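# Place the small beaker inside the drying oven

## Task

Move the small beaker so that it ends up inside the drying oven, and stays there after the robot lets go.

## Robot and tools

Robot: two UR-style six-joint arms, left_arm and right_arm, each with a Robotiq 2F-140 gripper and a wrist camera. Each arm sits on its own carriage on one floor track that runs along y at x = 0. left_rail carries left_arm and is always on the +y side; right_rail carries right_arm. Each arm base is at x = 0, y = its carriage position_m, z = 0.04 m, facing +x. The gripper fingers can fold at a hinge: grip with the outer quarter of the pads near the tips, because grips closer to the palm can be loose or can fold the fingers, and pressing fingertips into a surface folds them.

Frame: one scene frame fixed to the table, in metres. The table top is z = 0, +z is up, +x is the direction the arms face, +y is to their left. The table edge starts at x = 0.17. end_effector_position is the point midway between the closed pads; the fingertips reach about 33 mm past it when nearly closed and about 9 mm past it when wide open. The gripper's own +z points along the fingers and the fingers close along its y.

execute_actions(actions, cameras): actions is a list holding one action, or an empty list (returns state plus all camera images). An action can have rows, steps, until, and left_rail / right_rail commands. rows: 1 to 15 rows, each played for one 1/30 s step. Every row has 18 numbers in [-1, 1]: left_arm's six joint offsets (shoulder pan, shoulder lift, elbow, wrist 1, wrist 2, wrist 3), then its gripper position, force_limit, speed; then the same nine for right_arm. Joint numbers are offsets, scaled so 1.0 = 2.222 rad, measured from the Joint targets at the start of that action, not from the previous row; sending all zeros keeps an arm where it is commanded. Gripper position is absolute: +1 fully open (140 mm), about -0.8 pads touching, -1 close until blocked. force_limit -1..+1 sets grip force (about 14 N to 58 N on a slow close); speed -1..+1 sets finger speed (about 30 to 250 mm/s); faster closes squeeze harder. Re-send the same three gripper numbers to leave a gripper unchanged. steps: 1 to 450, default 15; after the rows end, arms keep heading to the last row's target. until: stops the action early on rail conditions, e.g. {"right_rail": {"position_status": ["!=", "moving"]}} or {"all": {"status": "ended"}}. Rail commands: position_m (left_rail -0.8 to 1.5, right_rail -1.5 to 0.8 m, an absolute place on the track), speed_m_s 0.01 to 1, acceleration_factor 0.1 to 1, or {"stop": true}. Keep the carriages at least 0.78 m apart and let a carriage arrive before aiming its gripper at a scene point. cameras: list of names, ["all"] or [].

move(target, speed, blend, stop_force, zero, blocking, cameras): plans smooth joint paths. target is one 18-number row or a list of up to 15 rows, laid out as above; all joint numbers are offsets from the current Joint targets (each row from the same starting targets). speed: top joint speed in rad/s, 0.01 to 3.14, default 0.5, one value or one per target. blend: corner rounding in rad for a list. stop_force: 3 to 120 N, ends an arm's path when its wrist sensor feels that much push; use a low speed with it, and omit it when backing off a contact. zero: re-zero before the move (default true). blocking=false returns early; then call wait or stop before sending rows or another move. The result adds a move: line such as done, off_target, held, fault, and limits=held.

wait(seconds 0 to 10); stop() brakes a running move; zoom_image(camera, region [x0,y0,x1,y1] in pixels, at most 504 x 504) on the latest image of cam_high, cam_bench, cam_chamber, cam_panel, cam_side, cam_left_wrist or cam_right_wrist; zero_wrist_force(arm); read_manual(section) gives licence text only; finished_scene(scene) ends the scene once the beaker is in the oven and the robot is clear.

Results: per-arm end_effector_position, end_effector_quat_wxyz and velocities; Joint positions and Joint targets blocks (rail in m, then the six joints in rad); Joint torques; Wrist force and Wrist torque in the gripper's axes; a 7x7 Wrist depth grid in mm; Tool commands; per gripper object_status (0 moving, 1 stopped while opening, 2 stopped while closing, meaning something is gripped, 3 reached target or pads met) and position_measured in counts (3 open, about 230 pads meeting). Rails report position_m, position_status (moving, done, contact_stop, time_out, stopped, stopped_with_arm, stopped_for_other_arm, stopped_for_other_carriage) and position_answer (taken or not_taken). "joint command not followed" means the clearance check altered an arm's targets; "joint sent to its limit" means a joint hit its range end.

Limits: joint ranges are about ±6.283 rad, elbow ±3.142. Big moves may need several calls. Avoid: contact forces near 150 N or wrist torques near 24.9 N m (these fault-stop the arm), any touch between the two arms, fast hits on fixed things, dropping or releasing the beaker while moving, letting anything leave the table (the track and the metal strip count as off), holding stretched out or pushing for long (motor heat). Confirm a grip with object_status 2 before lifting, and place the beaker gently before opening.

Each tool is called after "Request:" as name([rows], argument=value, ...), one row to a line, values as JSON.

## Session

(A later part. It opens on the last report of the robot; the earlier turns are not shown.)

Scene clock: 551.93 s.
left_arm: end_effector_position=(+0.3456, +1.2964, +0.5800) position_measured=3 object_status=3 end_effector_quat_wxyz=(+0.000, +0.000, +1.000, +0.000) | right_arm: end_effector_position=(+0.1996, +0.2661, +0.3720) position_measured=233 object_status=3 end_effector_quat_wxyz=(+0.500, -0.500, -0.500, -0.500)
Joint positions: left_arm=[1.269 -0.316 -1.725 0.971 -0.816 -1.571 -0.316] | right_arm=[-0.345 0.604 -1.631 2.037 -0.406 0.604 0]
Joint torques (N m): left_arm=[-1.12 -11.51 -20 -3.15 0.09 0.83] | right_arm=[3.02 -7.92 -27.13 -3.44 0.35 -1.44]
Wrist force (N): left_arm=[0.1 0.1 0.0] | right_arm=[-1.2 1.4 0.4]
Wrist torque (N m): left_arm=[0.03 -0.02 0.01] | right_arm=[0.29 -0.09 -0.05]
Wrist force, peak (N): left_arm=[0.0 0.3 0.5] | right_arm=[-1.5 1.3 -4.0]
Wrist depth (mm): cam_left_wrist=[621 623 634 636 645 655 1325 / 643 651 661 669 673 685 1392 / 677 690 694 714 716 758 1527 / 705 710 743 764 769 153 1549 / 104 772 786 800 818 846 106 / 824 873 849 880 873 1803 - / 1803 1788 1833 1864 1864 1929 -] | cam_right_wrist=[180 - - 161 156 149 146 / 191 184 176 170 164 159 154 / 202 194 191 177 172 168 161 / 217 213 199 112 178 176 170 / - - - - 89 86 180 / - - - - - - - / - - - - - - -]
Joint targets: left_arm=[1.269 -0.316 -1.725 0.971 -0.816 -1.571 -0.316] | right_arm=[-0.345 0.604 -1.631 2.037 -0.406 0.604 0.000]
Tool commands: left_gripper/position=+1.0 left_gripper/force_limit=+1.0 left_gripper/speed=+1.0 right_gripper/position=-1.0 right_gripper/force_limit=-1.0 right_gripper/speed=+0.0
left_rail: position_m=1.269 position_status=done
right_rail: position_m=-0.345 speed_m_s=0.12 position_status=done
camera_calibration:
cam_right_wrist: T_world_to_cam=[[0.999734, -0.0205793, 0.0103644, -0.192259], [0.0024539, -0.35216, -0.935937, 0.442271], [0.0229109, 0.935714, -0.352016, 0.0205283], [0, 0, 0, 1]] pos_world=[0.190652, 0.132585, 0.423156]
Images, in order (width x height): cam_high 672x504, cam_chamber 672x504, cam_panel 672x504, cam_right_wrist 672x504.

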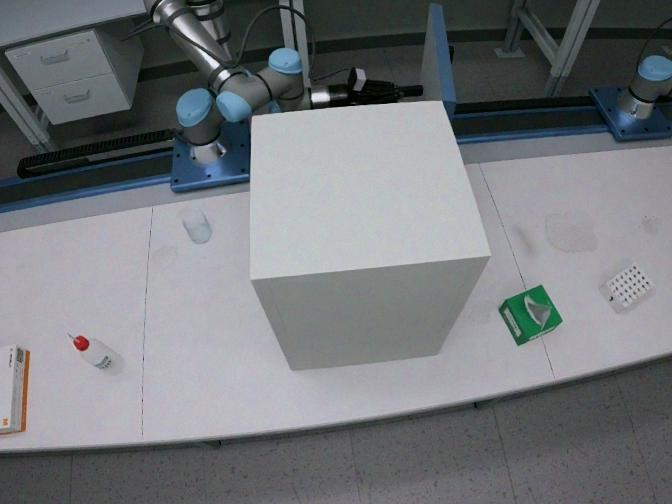

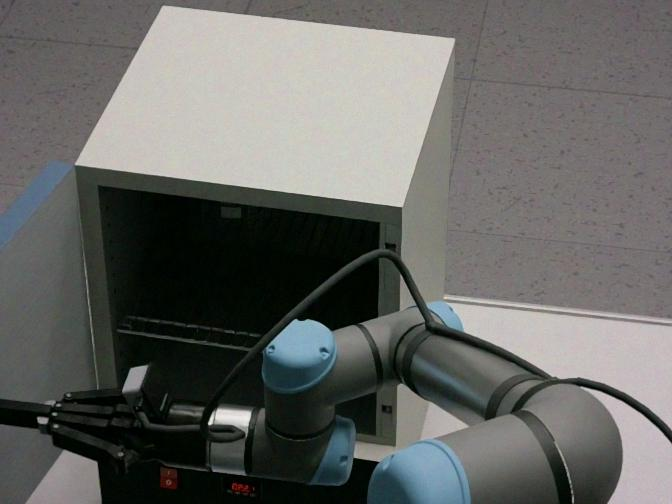

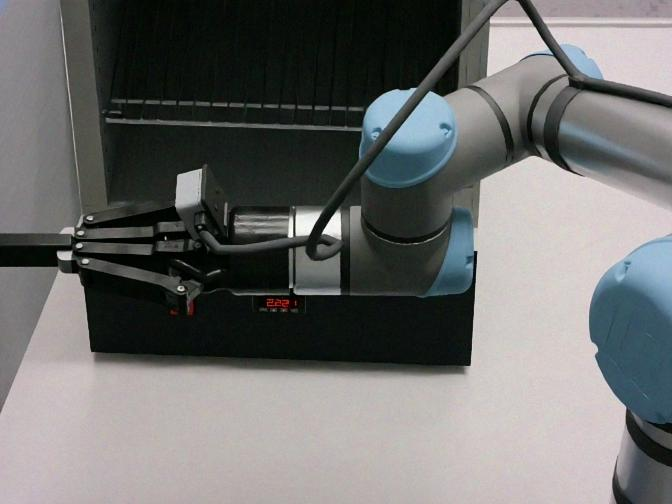

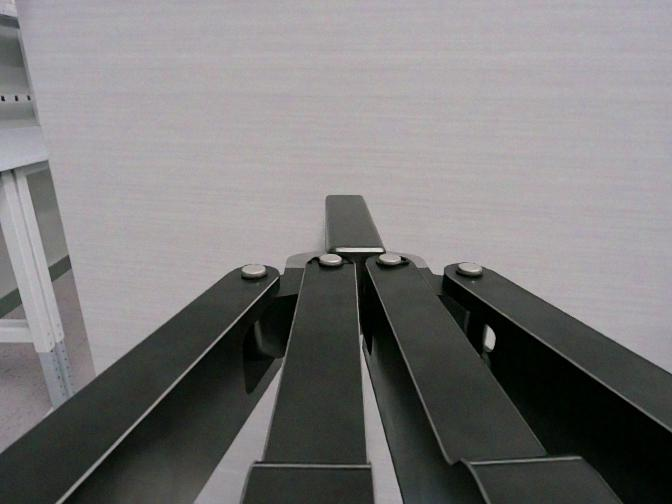

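Request:
execute_actions([
  {"rows": [[0,0,0,0,0,0,1,1,1, 0,0,0,0,0,0, 1,-1,0]], "right_rail": {"position_m": -0.95, "speed_m_s": 0.8, "acceleration_factor": 0.5}, "steps": 120, "until": {"right_rail": {"position_status": ["!=", "moving"]}}},
], cameras=["cam_chamber", "cam_high"])

Request:
move(target=[0,0,0,0,0,0,1,1,1, 0.11823,0.06746,0.02583,0.06380,0.43510,0, 1,-1,0], speed=0.9, cameras=["cam_right_wrist", "cam_bench", "cam_chamber"])

Request:
zoom_image(camera="cam_chamber", region=[60, 150, 460, 500])

Scene clock: 599.50 s.
left_arm: end_effector_position=(+0.3456, +1.2964, +0.5800) position_measured=3 object_status=3 end_effector_quat_wxyz=(+0.000, +0.000, +1.000, +0.000) | right_arm: end_effector_position=(+0.1996, -0.3389, +0.3720) position_measured=3 object_status=3 end_effector_quat_wxyz=(+0.500, -0.500, -0.500, -0.500)
Joint positions: left_arm=[1.269 -0.316 -1.725 0.971 -0.816 -1.571 -0.316] | right_arm=[-0.95 0.604 -1.631 2.037 -0.406 0.604 0]
Joint torques (N m): left_arm=[0.71 -10.24 -19.57 -3.09 -0.12 0.68] | right_arm=[5.99 -22.03 -20.97 -2.46 0.22 -1.15]
Wrist force (N): left_arm=[-0.1 0.1 0.1] | right_arm=[-1.5 1.2 0.6]
Wrist torque (N m): left_arm=[0.01 0.01 0.01] | right_arm=[0.24 0.03 -0.05]
Wrist force, peak (N): left_arm=[0.1 0.1 0.5] | right_arm=[-1.5 1.2 3.3]
Wrist depth (mm): cam_left_wrist=[616 621 632 641 643 653 1341 / 645 649 659 673 661 683 1392 / 692 692 694 710 714 731 1517 / 703 712 741 756 769 152 121 / 104 774 788 806 812 827 106 / 818 821 849 856 866 1848 - / 1760 1818 1848 1864 1864 1947 -] | cam_right_wrist=[- 3471 - - - - 326 / - 3876 - - - - 345 / - - - - - 563 367 / - 145 - - - 144 123 / - 2474 934 - - - 117 / 1846 705 663 639 - - - / - 496 535 511 - - -]
Joint targets: left_arm=[1.269 -0.316 -1.725 0.971 -0.816 -1.571 -0.316] | right_arm=[-0.950 0.604 -1.631 2.037 -0.406 0.604 0.000]
left_rail: position_m=1.269 position_status=done
right_rail: position_m=-0.950 speed_m_s=0.80 position_status=done
Images, in order (width x height): cam_high 672x504, cam_chamber 672x504.

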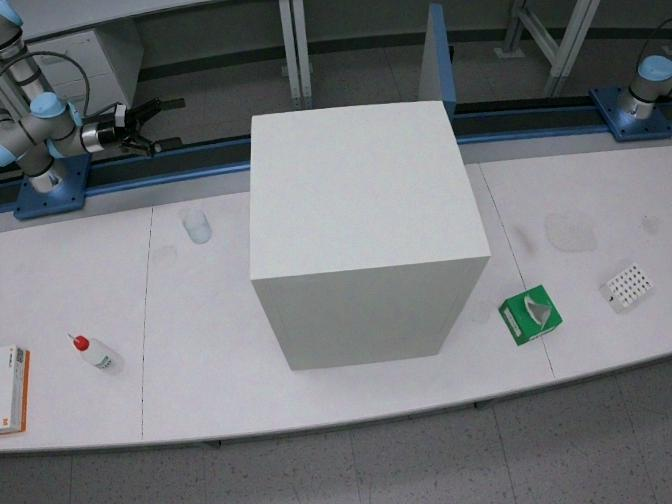

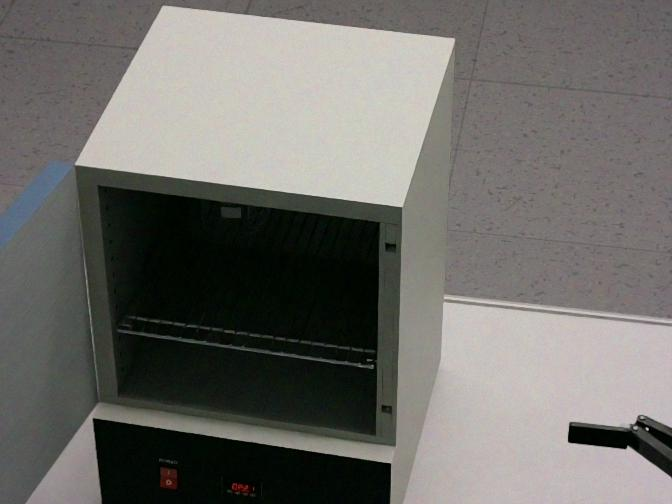

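Scene clock: 601.37 s.
left_arm: end_effector_position=(+0.3456, +1.2964, +0.5800) position_measured=3 object_status=3 end_effector_quat_wxyz=(+0.000, +0.000, +1.000, +0.000) | right_arm: end_effector_position=(+0.2976, -0.3931, +0.1998) position_measured=3 object_status=3 end_effector_quat_wxyz=(-0.241, +0.743, +0.344, +0.520)
Joint positions: left_arm=[1.269 -0.316 -1.725 0.971 -0.816 -1.571 -0.316] | right_arm=[-0.95 0.867 -1.481 2.094 -0.264 1.57 0]
Joint torques (N m): left_arm=[0.62 -10.48 -20.33 -3.09 0.04 0.64] | right_arm=[5.96 -10.54 -12.72 1.02 1.12 -1.19]
Wrist force (N): left_arm=[-0.1 0.0 0.2] | right_arm=[-1.6 1.0 0.2]
Wrist torque (N m): left_arm=[0.00 0.02 0.01] | right_arm=[0.19 0.11 -0.08]
Wrist force, peak (N): left_arm=[0.0 0.1 0.5] | right_arm=[-2.1 1.3 0.4]
Wrist depth (mm): cam_left_wrist=[609 625 628 638 649 671 1317 / 647 653 657 669 677 687 690 / 681 687 696 748 712 721 1466 / 712 138 769 746 756 153 1582 / 104 774 803 809 815 830 106 / 827 821 797 866 866 1760 - / 1774 1818 1833 1880 1880 1929 -] | cam_right_wrist=[- 433 365 436 477 5286 4010 / - - - - - 3101 2982 / - - 473 527 - 615 604 / - 135 432 435 - 144 123 / - 364 389 395 - - 116 / - 327 - - - 330 - / - - - - - 289 -]
Joint targets: left_arm=[1.269 -0.316 -1.725 0.971 -0.816 -1.571 -0.316] | right_arm=[-0.950 0.867 -1.481 2.094 -0.264 1.571 0.000]
left_rail: position_m=1.269 position_status=done
right_rail: position_m=-0.950 speed_m_s=0.80 position_status=done
move: done
camera_calibration:
cam_right_wrist: T_world_to_cam=[[0.751986, -0.65896, 0.0169899, -0.480602], [-0.41926, -0.498019, -0.759077, 0.0815787], [0.508663, 0.563693, -0.650779, 0.343452], [0, 0, 0, 1]] pos_world=[0.220908, -0.469671, 0.293601]
Images, in order (width x height): cam_bench 672x504, cam_chamber 672x504, cam_right_wrist 672x504.

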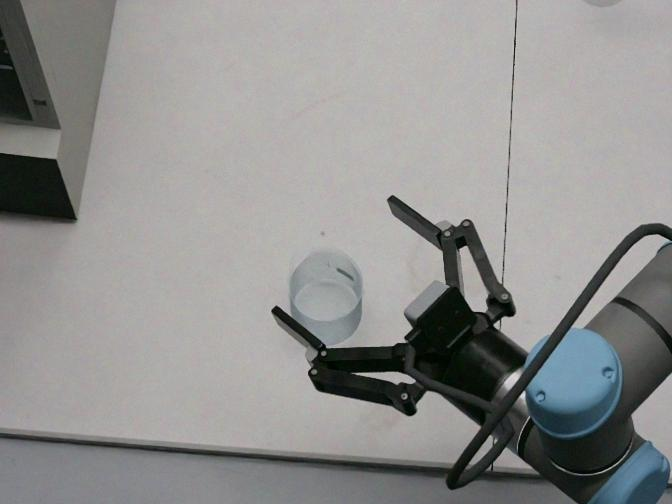

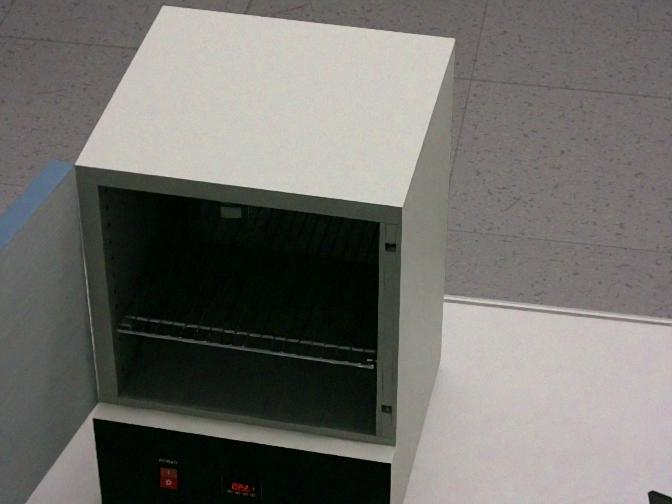

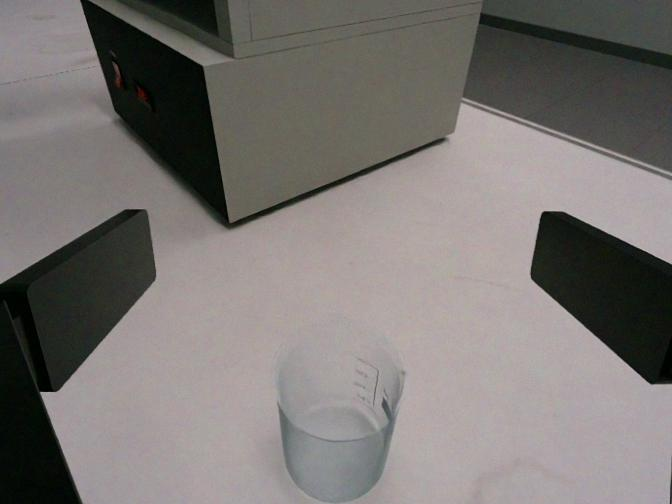

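Scaled by 1.260 from the camera's 672x504 image, which has a finer 960x720 frame.

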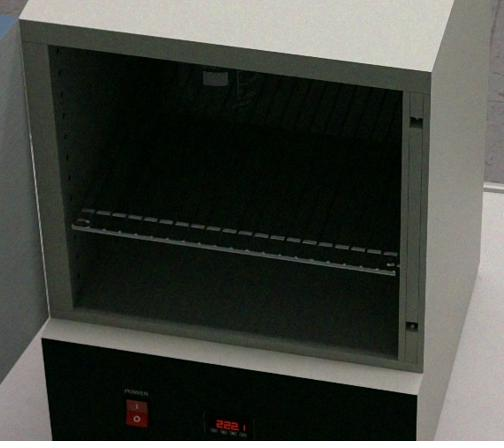

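Request:
move(target=[0,0,0,0,0,0,1,1,1, 0.0015,0.13887,0.05530,-0.19417,0,0, 0.35,-1,0], speed=0.4, cameras=["cam_right_wrist", "cam_bench"])

Scene clock: 626.93 s.
left_arm: end_effector_position=(+0.3456, +1.2964, +0.5800) position_measured=3 object_status=3 end_effector_quat_wxyz=(+0.000, +0.000, +1.000, +0.000) | right_arm: end_effector_position=(+0.2976, -0.3899, +0.0549) position_measured=85 object_status=3 end_effector_quat_wxyz=(-0.242, +0.743, +0.345, +0.520)
Joint positions: left_arm=[1.269 -0.316 -1.725 0.971 -0.816 -1.571 -0.316] | right_arm=[-0.95 0.871 -1.172 2.217 -0.695 1.571 0]
Joint torques (N m): left_arm=[0.17 -10.81 -20.98 -3.31 0.09 0.84] | right_arm=[8.14 -18.53 -6.55 -3.51 0.95 -1.33]
Wrist force (N): left_arm=[0.2 0.0 0.3] | right_arm=[-1.7 1.0 0.6]
Wrist torque (N m): left_arm=[0.00 -0.04 0.01] | right_arm=[0.18 0.08 -0.07]
Wrist force, peak (N): left_arm=[0.2 0.1 0.5] | right_arm=[-2.7 0.8 0.9]
Wrist depth (mm): cam_left_wrist=[618 621 627 630 641 655 1317 / 647 651 659 667 679 683 1383 / 681 692 701 707 707 728 1507 / 707 719 736 756 761 153 758 / 104 766 791 806 812 830 106 / 824 833 840 849 859 883 - / 1833 1818 1864 1833 1896 2037 -] | cam_right_wrist=[- 450 382 - - - 6120 / - - - - - - - / 294 - 277 - - - - / - 117 147 - - 124 - / - - - - - 116 78 / - - - - - - - / - - - - - - -]
Joint targets: left_arm=[1.269 -0.316 -1.725 0.971 -0.816 -1.571 -0.316] | right_arm=[-0.950 0.871 -1.172 2.217 -0.696 1.571 0.000]
left_rail: position_m=1.269 position_status=done
right_rail: position_m=-0.950 speed_m_s=0.80 position_status=done
move: done
camera_calibration:
cam_right_wrist: T_world_to_cam=[[0.75409, -0.656547, 0.0171441, -0.475743], [-0.417614, -0.499479, -0.759025, -0.0278431], [0.506899, 0.565213, -0.650836, 0.248416], [0, 0, 0, 1]] pos_world=[0.221204, -0.466663, 0.148701]
Images, in order (width x height): cam_bench 672x504, cam_right_wrist 672x504.

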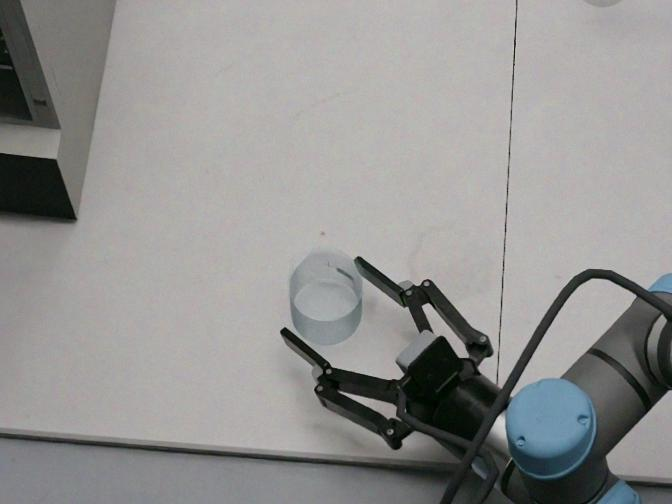

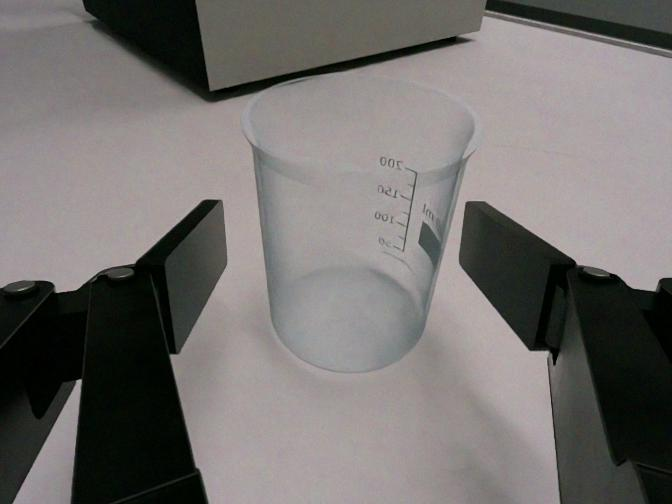

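Request:
execute_actions([
  {"rows": [[0,0,0,0,0,0,1,1,1, 0,0,0,0,0,0, -1,-1,-1]], "steps": 55},
], cameras=["cam_right_wrist"])

Scene clock: 636.67 s.
left_arm: end_effector_position=(+0.3456, +1.2964, +0.5800) position_measured=3 object_status=3 end_effector_quat_wxyz=(+0.000, +0.000, +1.000, +0.000) | right_arm: end_effector_position=(+0.2976, -0.3899, +0.0548) position_measured=124 object_status=2 end_effector_quat_wxyz=(-0.242, +0.743, +0.345, +0.520)
Joint positions: left_arm=[1.269 -0.316 -1.725 0.971 -0.816 -1.571 -0.316] | right_arm=[-0.95 0.871 -1.172 2.217 -0.696 1.571 0]
Joint torques (N m): left_arm=[0.3 -9.87 -20.68 -3.4 0.11 0.91] | right_arm=[7.73 -17.61 -5.83 -0.58 0.23 -1.31]
Wrist force (N): left_arm=[0.2 -0.1 0.2] | right_arm=[-0.3 1.0 -0.4]
Wrist torque (N m): left_arm=[-0.02 -0.04 0.01] | right_arm=[0.17 0.11 -0.07]
Wrist force, peak (N): left_arm=[0.0 0.4 0.4] | right_arm=[-1.9 1.2 0.9]
Wrist depth (mm): cam_left_wrist=[616 627 638 636 643 636 1309 / - 653 655 673 679 705 1410 / 677 671 698 703 716 731 1486 / 710 716 746 751 764 153 1549 / 104 780 783 809 843 818 106 / 830 840 846 859 869 1746 - / 1803 1788 1864 1947 1880 1929 -] | cam_right_wrist=[- - - 415 - - - / - 350 - - 358 - - / - - - - - - 295 / - - 118 - 171 107 227 / - - - 191 - 83 80 / - - - 169 165 - - / - - - 146 - - -]
Joint targets: left_arm=[1.269 -0.316 -1.725 0.971 -0.816 -1.571 -0.316] | right_arm=[-0.950 0.871 -1.172 2.217 -0.696 1.571 0.000]
left_rail: position_m=1.269 position_status=done
right_rail: position_m=-0.950 speed_m_s=0.80 position_status=done
camera_calibration:
cam_right_wrist: T_world_to_cam=[[0.754062, -0.656581, 0.0170961, -0.475669], [-0.417625, -0.499393, -0.759076, -0.0279104], [0.506933, 0.56525, -0.650777, 0.248403], [0, 0, 0, 1]] pos_world=[0.221104, -0.466663, 0.148601]
Images, in order (width x height): cam_right_wrist 672x504.

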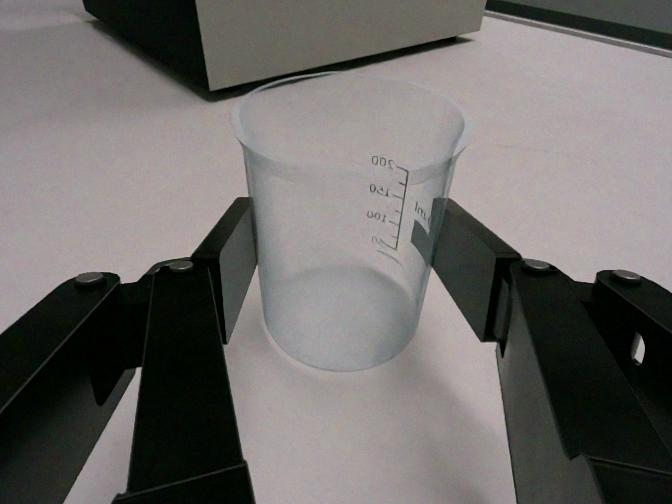

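Request:
move([
  [0,0,0,0,0,0,1,1,1, 0,-0.06935,-0.01826,0.08764,0,0, -1,-1,-1],
  [0,0,0,0,0,0,1,1,1, -0.27394,-0.50867,-0.04395,0.55265,0,0, -1,-1,-1],
], speed=[0.25, 0.7], blend=[0.04, 0], cameras=["cam_right_wrist", "cam_bench", "cam_side"])

Scene clock: 757.20 s.
left_arm: end_effector_position=(+0.3456, +1.2964, +0.5800) position_measured=3 object_status=3 end_effector_quat_wxyz=(+0.000, +0.000, +1.000, +0.000) | right_arm: end_effector_position=(+0.3132, -0.7279, +0.3899) position_measured=124 object_status=2 end_effector_quat_wxyz=(-0.075, +0.812, +0.107, +0.569)
Joint positions: left_arm=[1.269 -0.316 -1.725 0.971 -0.816 -1.571 -0.316] | right_arm=[-0.95 0.262 -2.302 2.119 0.532 1.571 0]
Joint torques (N m): left_arm=[0.6 -10.07 -19.81 -3.4 0.12 1.16] | right_arm=[-8.22 -6.98 -32.24 0.17 -0.39 -1.22]
Wrist force (N): left_arm=[0.1 -0.1 0.5] | right_arm=[-2.5 1.4 0.9]
Wrist torque (N m): left_arm=[-0.02 -0.02 0.01] | right_arm=[0.30 0.05 -0.05]
Wrist force, peak (N): left_arm=[0.3 -0.2 0.5] | right_arm=[-3.8 1.1 0.9]
Wrist depth (mm): cam_left_wrist=[616 627 630 643 645 653 1325 / 641 651 661 671 673 683 1383 / 681 687 696 712 721 724 1507 / 712 712 748 748 758 153 1538 / 104 758 791 812 797 815 106 / 821 818 833 843 869 1803 - / 1760 1788 1818 1880 1929 1947 -] | cam_right_wrist=[4948 4229 5963 5673 4473 6120 - / 3942 3371 3578 3751 3578 3578 3813 / - - 2501 2528 2584 2613 2643 / - - 118 - 171 109 2501 / - - 115 635 - 83 80 / - - - 543 - - - / - - - 466 - - -]
Joint targets: left_arm=[1.269 -0.316 -1.725 0.971 -0.816 -1.571 -0.316] | right_arm=[-0.950 0.262 -2.302 2.119 0.532 1.571 0.000]
left_rail: position_m=1.269 position_status=done
right_rail: position_m=-0.950 speed_m_s=0.80 position_status=done
move: done
camera_calibration:
cam_right_wrist: T_world_to_cam=[[0.243389, -0.969778, 0.0170725, -0.783102], [-0.62824, -0.171033, -0.758988, 0.369144], [0.73897, 0.174004, -0.650881, 0.292151], [0, 0, 0, 1]] pos_world=[0.206618, -0.747135, 0.483701]
Images, in order (width x height): cam_bench 672x504, cam_side 672x504, cam_right_wrist 672x504.

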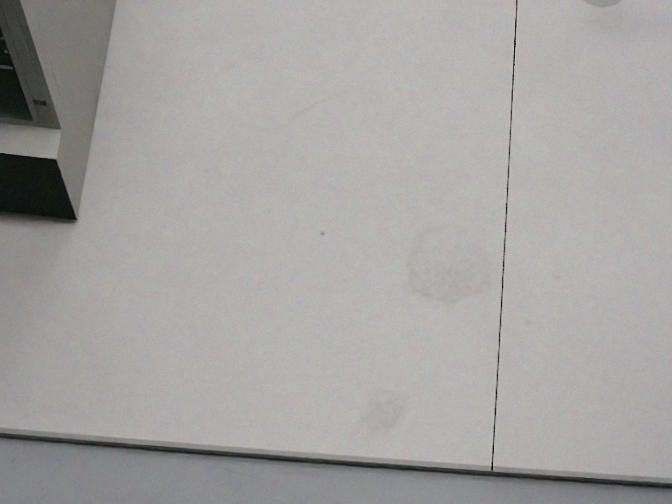

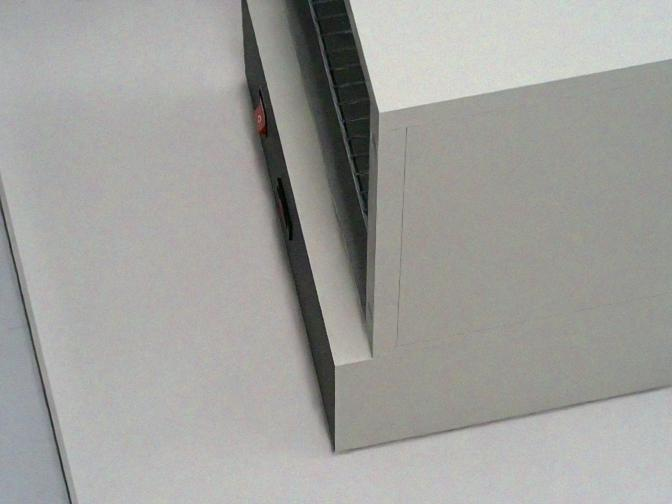

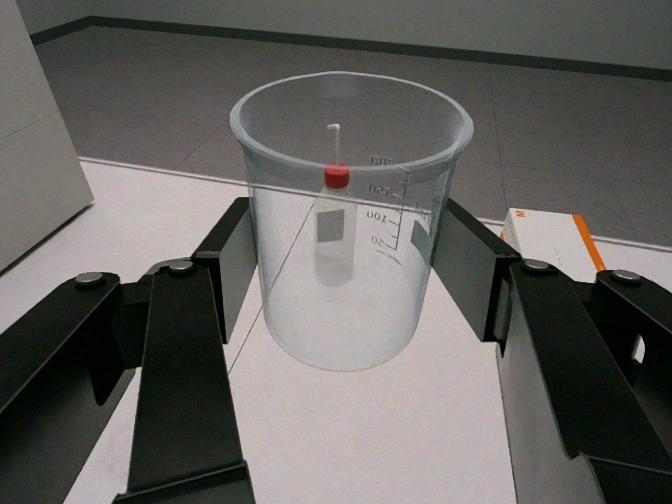

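Request:
execute_actions([
  {"right_rail": {"position_m": -0.21, "speed_m_s": 0.6, "acceleration_factor": 0.4}, "steps": 120, "until": {"right_rail": {"position_status": ["!=", "moving"]}}},
], cameras=["cam_right_wrist", "cam_chamber", "cam_side", "cam_panel"])

Scene clock: 762.43 s.
left_arm: end_effector_position=(+0.3456, +1.2964, +0.5800) position_measured=3 object_status=3 end_effector_quat_wxyz=(+0.000, +0.000, +1.000, +0.000) | right_arm: end_effector_position=(+0.3132, +0.0120, +0.3899) position_measured=124 object_status=2 end_effector_quat_wxyz=(-0.075, +0.812, +0.107, +0.569)
Joint positions: left_arm=[1.269 -0.316 -1.725 0.971 -0.816 -1.571 -0.316] | right_arm=[-0.21 0.262 -2.302 2.119 0.532 1.571 0]
Joint torques (N m): left_arm=[-0.21 -9.44 -20.07 -3.37 0.23 1.27] | right_arm=[-4.69 10.9 -19.48 -2.93 -0.45 -1.07]
Wrist force (N): left_arm=[0.3 -0.1 0.3] | right_arm=[-2.5 1.2 0.8]
Wrist torque (N m): left_arm=[-0.03 -0.06 0.01] | right_arm=[0.23 0.04 -0.06]
Wrist force, peak (N): left_arm=[0.2 -0.3 0.6] | right_arm=[-2.9 3.7 0.3]
Wrist depth (mm): cam_left_wrist=[620 625 625 634 647 649 1341 / 643 645 661 683 677 679 1401 / 687 687 694 707 719 731 1527 / 712 716 728 753 766 153 1560 / 104 748 777 803 818 830 106 / 827 827 846 863 856 1833 - / 1818 1818 1848 1896 1896 1982 -] | cam_right_wrist=[285 350 484 - 489 - 226 / 295 - 503 520 - 346 200 / 317 342 370 356 389 - 213 / 351 362 131 - 171 115 753 / - - - - - 83 80 / - - - - - - - / - - - - - - -]
Joint targets: left_arm=[1.269 -0.316 -1.725 0.971 -0.816 -1.571 -0.316] | right_arm=[-0.210 0.262 -2.302 2.119 0.532 1.571 0.000]
Tool commands: left_gripper/position=+1.0 left_gripper/force_limit=+1.0 left_gripper/speed=+1.0 right_gripper/position=-1.0 right_gripper/force_limit=-1.0 right_gripper/speed=-1.0
left_rail: position_m=1.269 position_status=done
right_rail: position_m=-0.210 speed_m_s=0.60 position_status=done
camera_calibration:
cam_right_wrist: T_world_to_cam=[[0.243184, -0.969829, 0.0171243, -0.065522], [-0.628288, -0.170944, -0.758968, 0.49563], [0.738997, 0.17381, -0.650902, 0.163483], [0, 0, 0, 1]] pos_world=[0.206518, -0.00723526, 0.483701]
Images, in order (width x height): cam_chamber 672x504, cam_panel 672x504, cam_side 672x504, cam_right_wrist 672x504.

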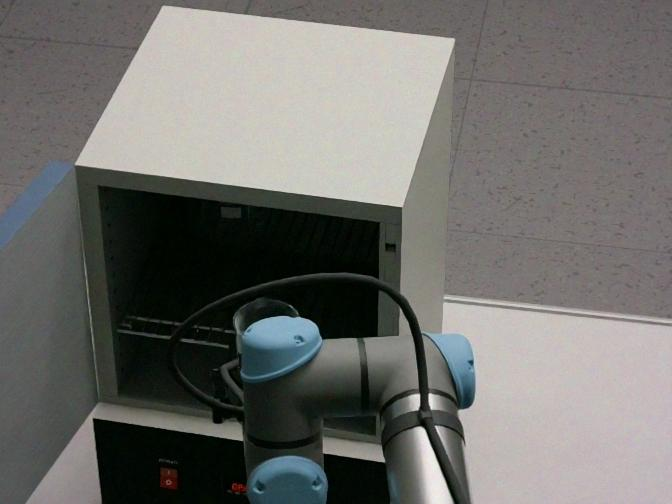

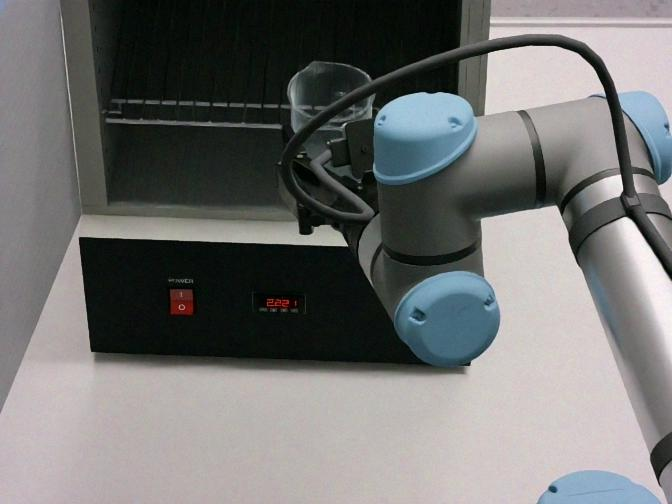

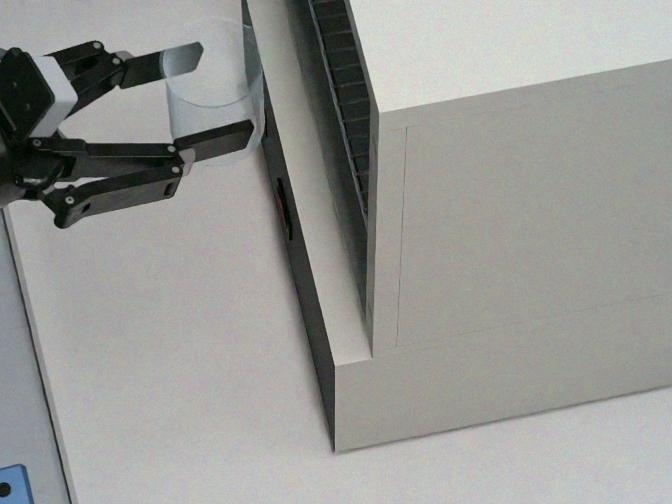

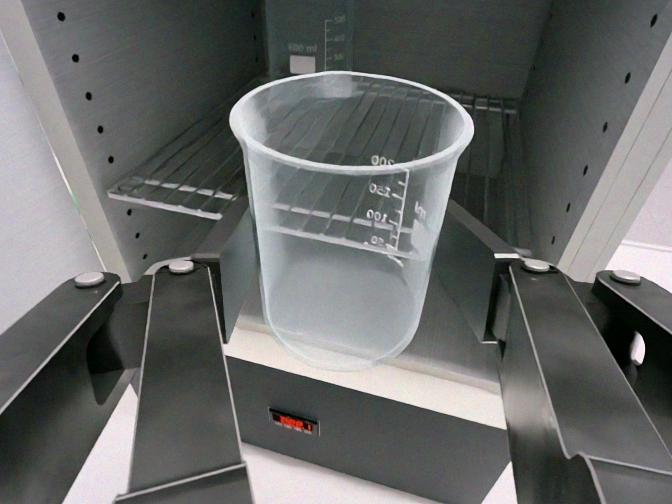

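Request:
zoom_image(camera="cam_right_wrist", region=[90, 0, 560, 280])

Scaled by 1.072 from the camera's 672x504 image, which has a finer 960x720 frame.

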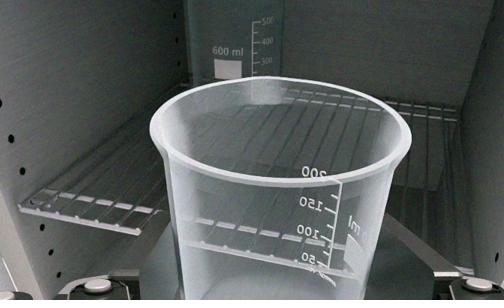

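Request:
move([
  [0,0,0,0,0,0,1,1,1, 0,0.13188,-0.05278,-0.07910,0,0, -1,-1,-1],
  [0,0,0,0,0,0,1,1,1, 0,0.24805,-0.13062,-0.11743,0,0, -1,-1,-1],
  [0,0,0,0,0,0,1,1,1, 0,0.25001,-0.11146,-0.13856,0,0, -1,-1,-1],
], speed=[0.4, 0.4, 0.15], blend=[0.05, 0.01, 0], cameras=["cam_right_wrist", "cam_chamber", "cam_panel"])

Scene clock: 801.83 s.
left_arm: end_effector_position=(+0.3456, +1.2964, +0.5800) position_measured=3 object_status=3 end_effector_quat_wxyz=(+0.000, +0.000, +1.000, +0.000) | right_arm: end_effector_position=(+0.5189, +0.0671, +0.3720) position_measured=124 object_status=2 end_effector_quat_wxyz=(-0.075, +0.812, +0.107, +0.569)
Joint positions: left_arm=[1.269 -0.316 -1.725 0.971 -0.816 -1.571 -0.316] | right_arm=[-0.21 0.262 -1.747 1.872 0.225 1.571 0]
Joint torques (N m): left_arm=[-0.45 -9.14 -20.7 -3.57 0.09 1.29] | right_arm=[6.9 -2.89 -16.31 -4.4 -0.33 -0.96]
Wrist force (N): left_arm=[0.1 0.2 0.3] | right_arm=[-2.5 1.1 0.7]
Wrist torque (N m): left_arm=[0.04 -0.01 0.01] | right_arm=[0.21 0.04 -0.07]
Wrist force, peak (N): left_arm=[0.1 0.4 0.5] | right_arm=[-3.1 1.5 1.1]
Wrist depth (mm): cam_left_wrist=[616 621 628 634 639 651 1325 / 675 649 659 667 675 681 1410 / 679 687 692 696 721 728 1496 / 710 716 736 772 764 152 1527 / 104 726 794 800 812 803 106 / - 836 898 853 869 1788 - / 1746 1818 1818 1864 1947 1913 -] | cam_right_wrist=[207 240 - 330 - - 277 / 213 268 373 366 - 320 - / - - 346 357 342 339 311 / 229 - 134 396 171 115 280 / - - 198 366 336 83 80 / - - 287 178 299 - - / - - 265 261 - - -]
Joint targets: left_arm=[1.269 -0.316 -1.725 0.971 -0.816 -1.571 -0.316] | right_arm=[-0.210 0.262 -1.747 1.872 0.224 1.571 0.000]
left_rail: position_m=1.269 position_status=done
right_rail: position_m=-0.210 speed_m_s=0.60 position_status=done
move: done
camera_calibration:
cam_right_wrist: T_world_to_cam=[[0.243167, -0.969833, 0.0171401, -0.0618012], [-0.628241, -0.170934, -0.759009, 0.620701], [0.739042, 0.173798, -0.650855, -0.00979688], [0, 0, 0, 1]] pos_world=[0.412218, 0.0478647, 0.465801]
Images, in order (width x height): cam_chamber 672x504, cam_panel 672x504, cam_right_wrist 672x504.

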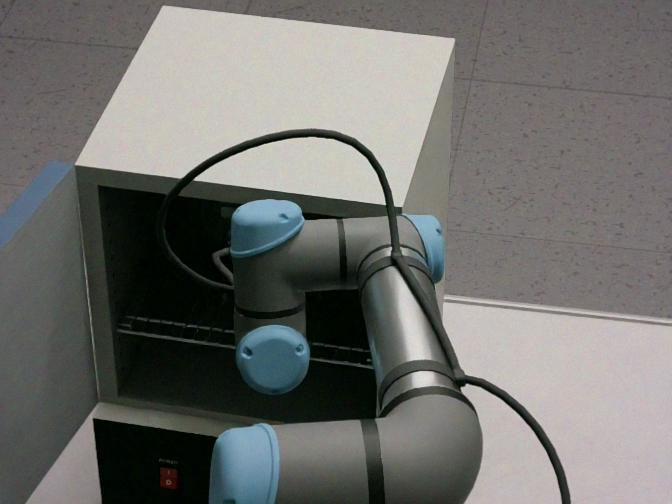

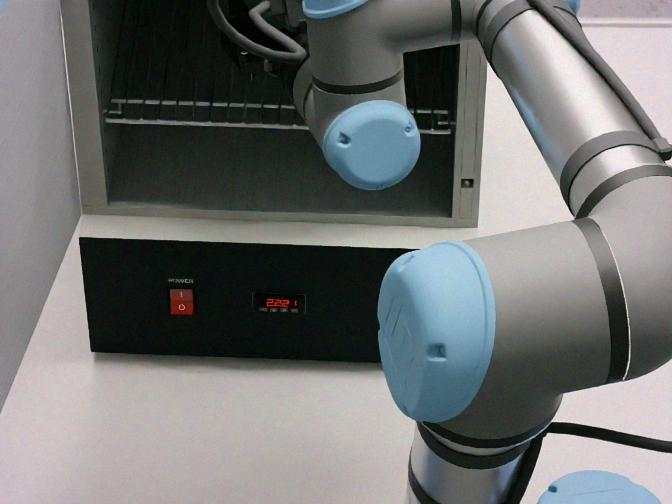

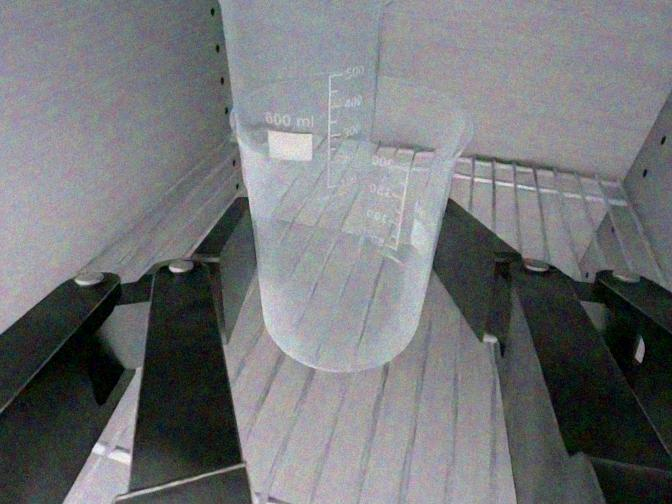

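Request:
move(target=[0,0,0,0,0,0,1,1,1, 0,0.00605,0.03236,-0.03841,0,0, -1,-1,-1], speed=0.04, stop_force=5, cameras=["cam_right_wrist"])

Scene clock: 809.63 s.
left_arm: end_effector_position=(+0.3456, +1.2964, +0.5800) position_measured=3 object_status=3 end_effector_quat_wxyz=(+0.000, +0.000, +1.000, +0.000) | right_arm: end_effector_position=(+0.5192, +0.0672, +0.3565) position_measured=124 object_status=2 end_effector_quat_wxyz=(-0.075, +0.812, +0.107, +0.569)
Joint positions: left_arm=[1.269 -0.316 -1.725 0.971 -0.816 -1.571 -0.316] | right_arm=[-0.21 0.262 -1.74 1.906 0.183 1.571 0]
Joint torques (N m): left_arm=[0.77 -9.74 -20.56 -3.76 0.22 1.1] | right_arm=[7.39 -28.63 -28.56 1.81 -0.45 -1.23]
Wrist force (N): left_arm=[0.0 0.0 0.3] | right_arm=[2.4 1.6 -2.4]
Wrist torque (N m): left_arm=[-0.01 0.00 0.01] | right_arm=[0.31 0.07 -0.07]
Wrist force, peak (N): left_arm=[-0.1 0.0 0.6] | right_arm=[8.8 1.7 -7.6]
Wrist depth (mm): cam_left_wrist=[620 623 632 634 649 655 1317 / 634 655 659 671 671 683 1383 / 685 692 703 705 721 716 1486 / 716 707 738 751 761 152 1538 / 104 774 786 791 821 827 106 / 827 849 843 846 866 1788 - / 1788 1788 1913 1848 1896 1929 -] | cam_right_wrist=[206 258 326 349 297 - 276 / 215 271 344 356 - 324 308 / 226 258 370 306 363 327 287 / 230 225 133 252 171 114 259 / - - 134 339 318 84 80 / - - - - 292 - - / - - 147 256 152 - -]
Joint targets: left_arm=[1.269 -0.316 -1.725 0.971 -0.816 -1.571 -0.316] | right_arm=[-0.210 0.262 -1.740 1.906 0.183 1.571 0.000]
left_rail: position_m=1.269 position_status=done
right_rail: position_m=-0.210 speed_m_s=0.60 position_status=done
move: contact (right_arm); right_arm: the wrist 1 is farthest, 0.045 rad from its target
camera_calibration:
cam_right_wrist: T_world_to_cam=[[0.243238, -0.969816, 0.0170799, -0.0615385], [-0.628172, -0.170919, -0.75907, 0.609203], [0.739077, 0.173906, -0.650785, -0.020249], [0, 0, 0, 1]] pos_world=[0.412619, 0.047965, 0.450301]
Images, in order (width x height): cam_right_wrist 672x504.

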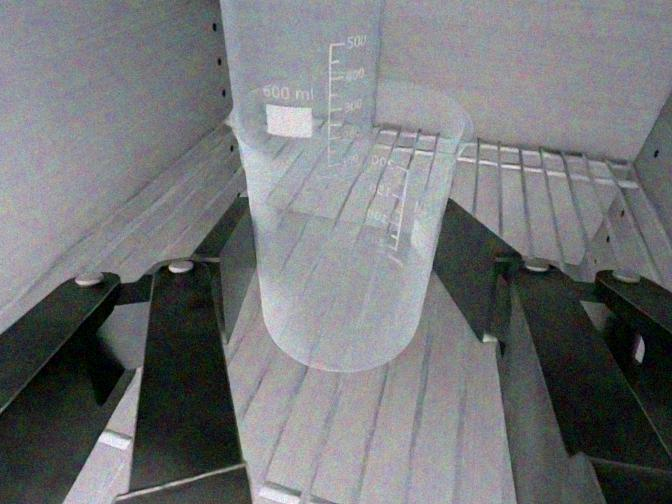

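Request:
move([
  [0,0,0,0,0,0,-1,-1,0, 0,0,0,0,0,0, 0.4,-1,-1],
  [-0.29,0.1027,0.1525,0.0274,0.36,0.0569,-1,-1,0, 0,-0.12116,0.04324,0.07796,0,0, 0.4,-1,-1],
  [-0.72527,0.25666,0.38131,0.06860,0.89993,0.14221,-1,-1,0, 0,-0.25304,0.09602,0.15706,0,0, 0.4,-1,-1],
], speed=[0.5, 0.8, 0.9], blend=[0, 0.05, 0], cameras=["cam_right_wrist", "cam_chamber", "cam_panel", "cam_high", "cam_left_wrist"])

Scene clock: 927.27 s.
left_arm: end_effector_position=(+0.1772, +0.5520, +0.2505) position_measured=233 object_status=3 end_effector_quat_wxyz=(+0.271, +0.653, -0.270, +0.653) | right_arm: end_effector_position=(+0.3131, +0.0120, +0.3899) position_measured=78 object_status=3 end_effector_quat_wxyz=(-0.075, +0.812, +0.107, +0.569)
Joint positions: left_arm=[1.269 -1.927 -1.155 1.818 -0.664 0.428 0] | right_arm=[-0.21 0.262 -2.303 2.12 0.532 1.571 0]
Joint torques (N m): left_arm=[-8.37 -27.04 -7.9 0.92 1.35 1.82] | right_arm=[7.09 -8.13 -17.19 0.79 -0.56 -1]
Wrist force (N): left_arm=[2.5 -1.6 -2.3] | right_arm=[-1.4 1.2 0.4]
Wrist torque (N m): left_arm=[-0.39 -0.62 0.04] | right_arm=[0.24 0.04 -0.06]
Wrist force, peak (N): left_arm=[0.7 0.9 -4.4] | right_arm=[2.6 1.5 -2.3]
Wrist depth (mm): cam_left_wrist=[- - 594 431 333 271 230 / - - 630 457 330 281 239 / - 3548 679 487 360 292 243 / 580 940 756 119 362 302 250 / 542 - 92 88 90 86 543 / - - 71 65 61 68 67 / - - - - - - -] | cam_right_wrist=[275 - - - - - 222 / 294 379 515 538 - - 207 / 319 358 392 358 - 341 236 / 336 123 156 - 291 139 240 / - - 387 - 373 113 78 / - - 413 - 350 - - / - - 484 - - - -]
Joint targets: left_arm=[1.269 -1.928 -1.155 1.818 -0.664 0.429 0.000] | right_arm=[-0.210 0.262 -2.303 2.120 0.532 1.571 0.000]
left_rail: position_m=1.269 position_status=done
right_rail: position_m=-0.210 speed_m_s=0.60 position_status=done
move: done
camera_calibration:
cam_left_wrist: T_world_to_cam=[[-0.746758, -0.664877, -0.0170462, 0.508275], [-0.211695, 0.261906, -0.941589, 0.132915], [0.630506, -0.699531, -0.336331, 0.504045], [0, 0, 0, 1]] pos_world=[0.089893, 0.655724, 0.303342]
cam_right_wrist: T_world_to_cam=[[0.243184, -0.969829, 0.0171243, -0.065522], [-0.628288, -0.170944, -0.758968, 0.49563], [0.738997, 0.17381, -0.650902, 0.163483], [0, 0, 0, 1]] pos_world=[0.206518, -0.00723526, 0.483701]
Images, in order (width x height): cam_high 672x504, cam_chamber 672x504, cam_panel 672x504, cam_left_wrist 672x504, cam_right_wrist 672x504.

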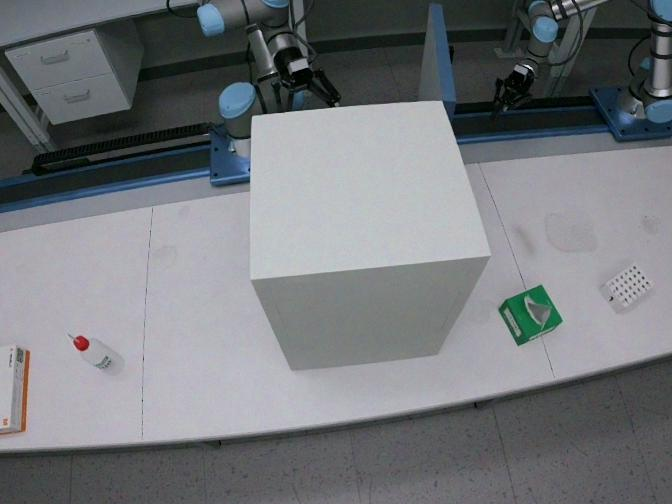

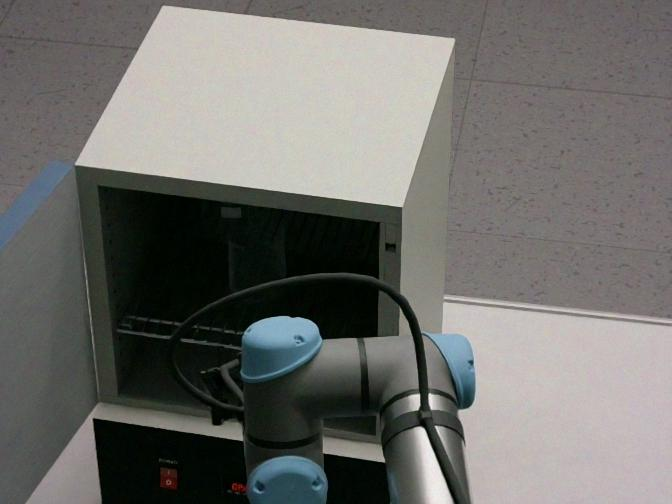

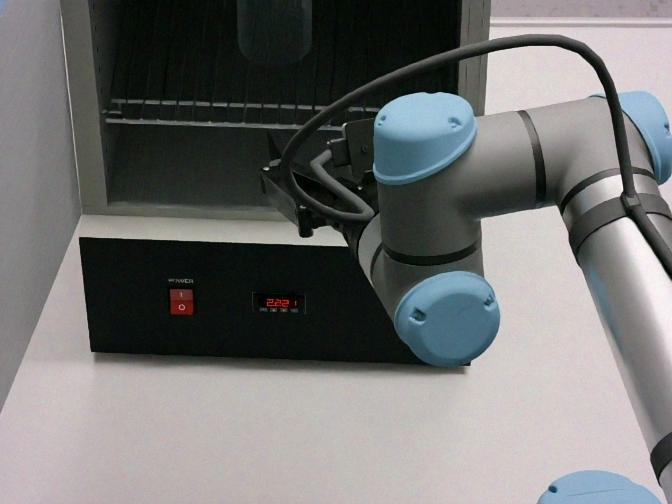

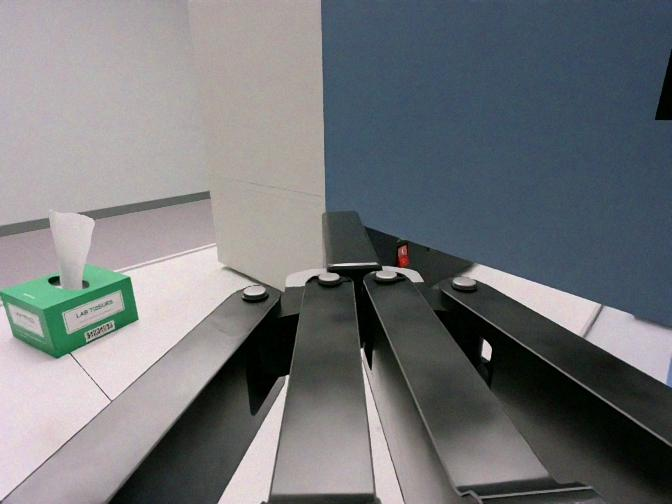

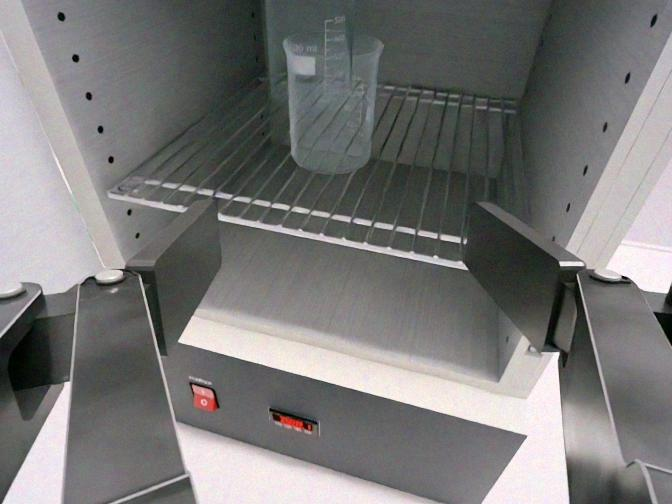

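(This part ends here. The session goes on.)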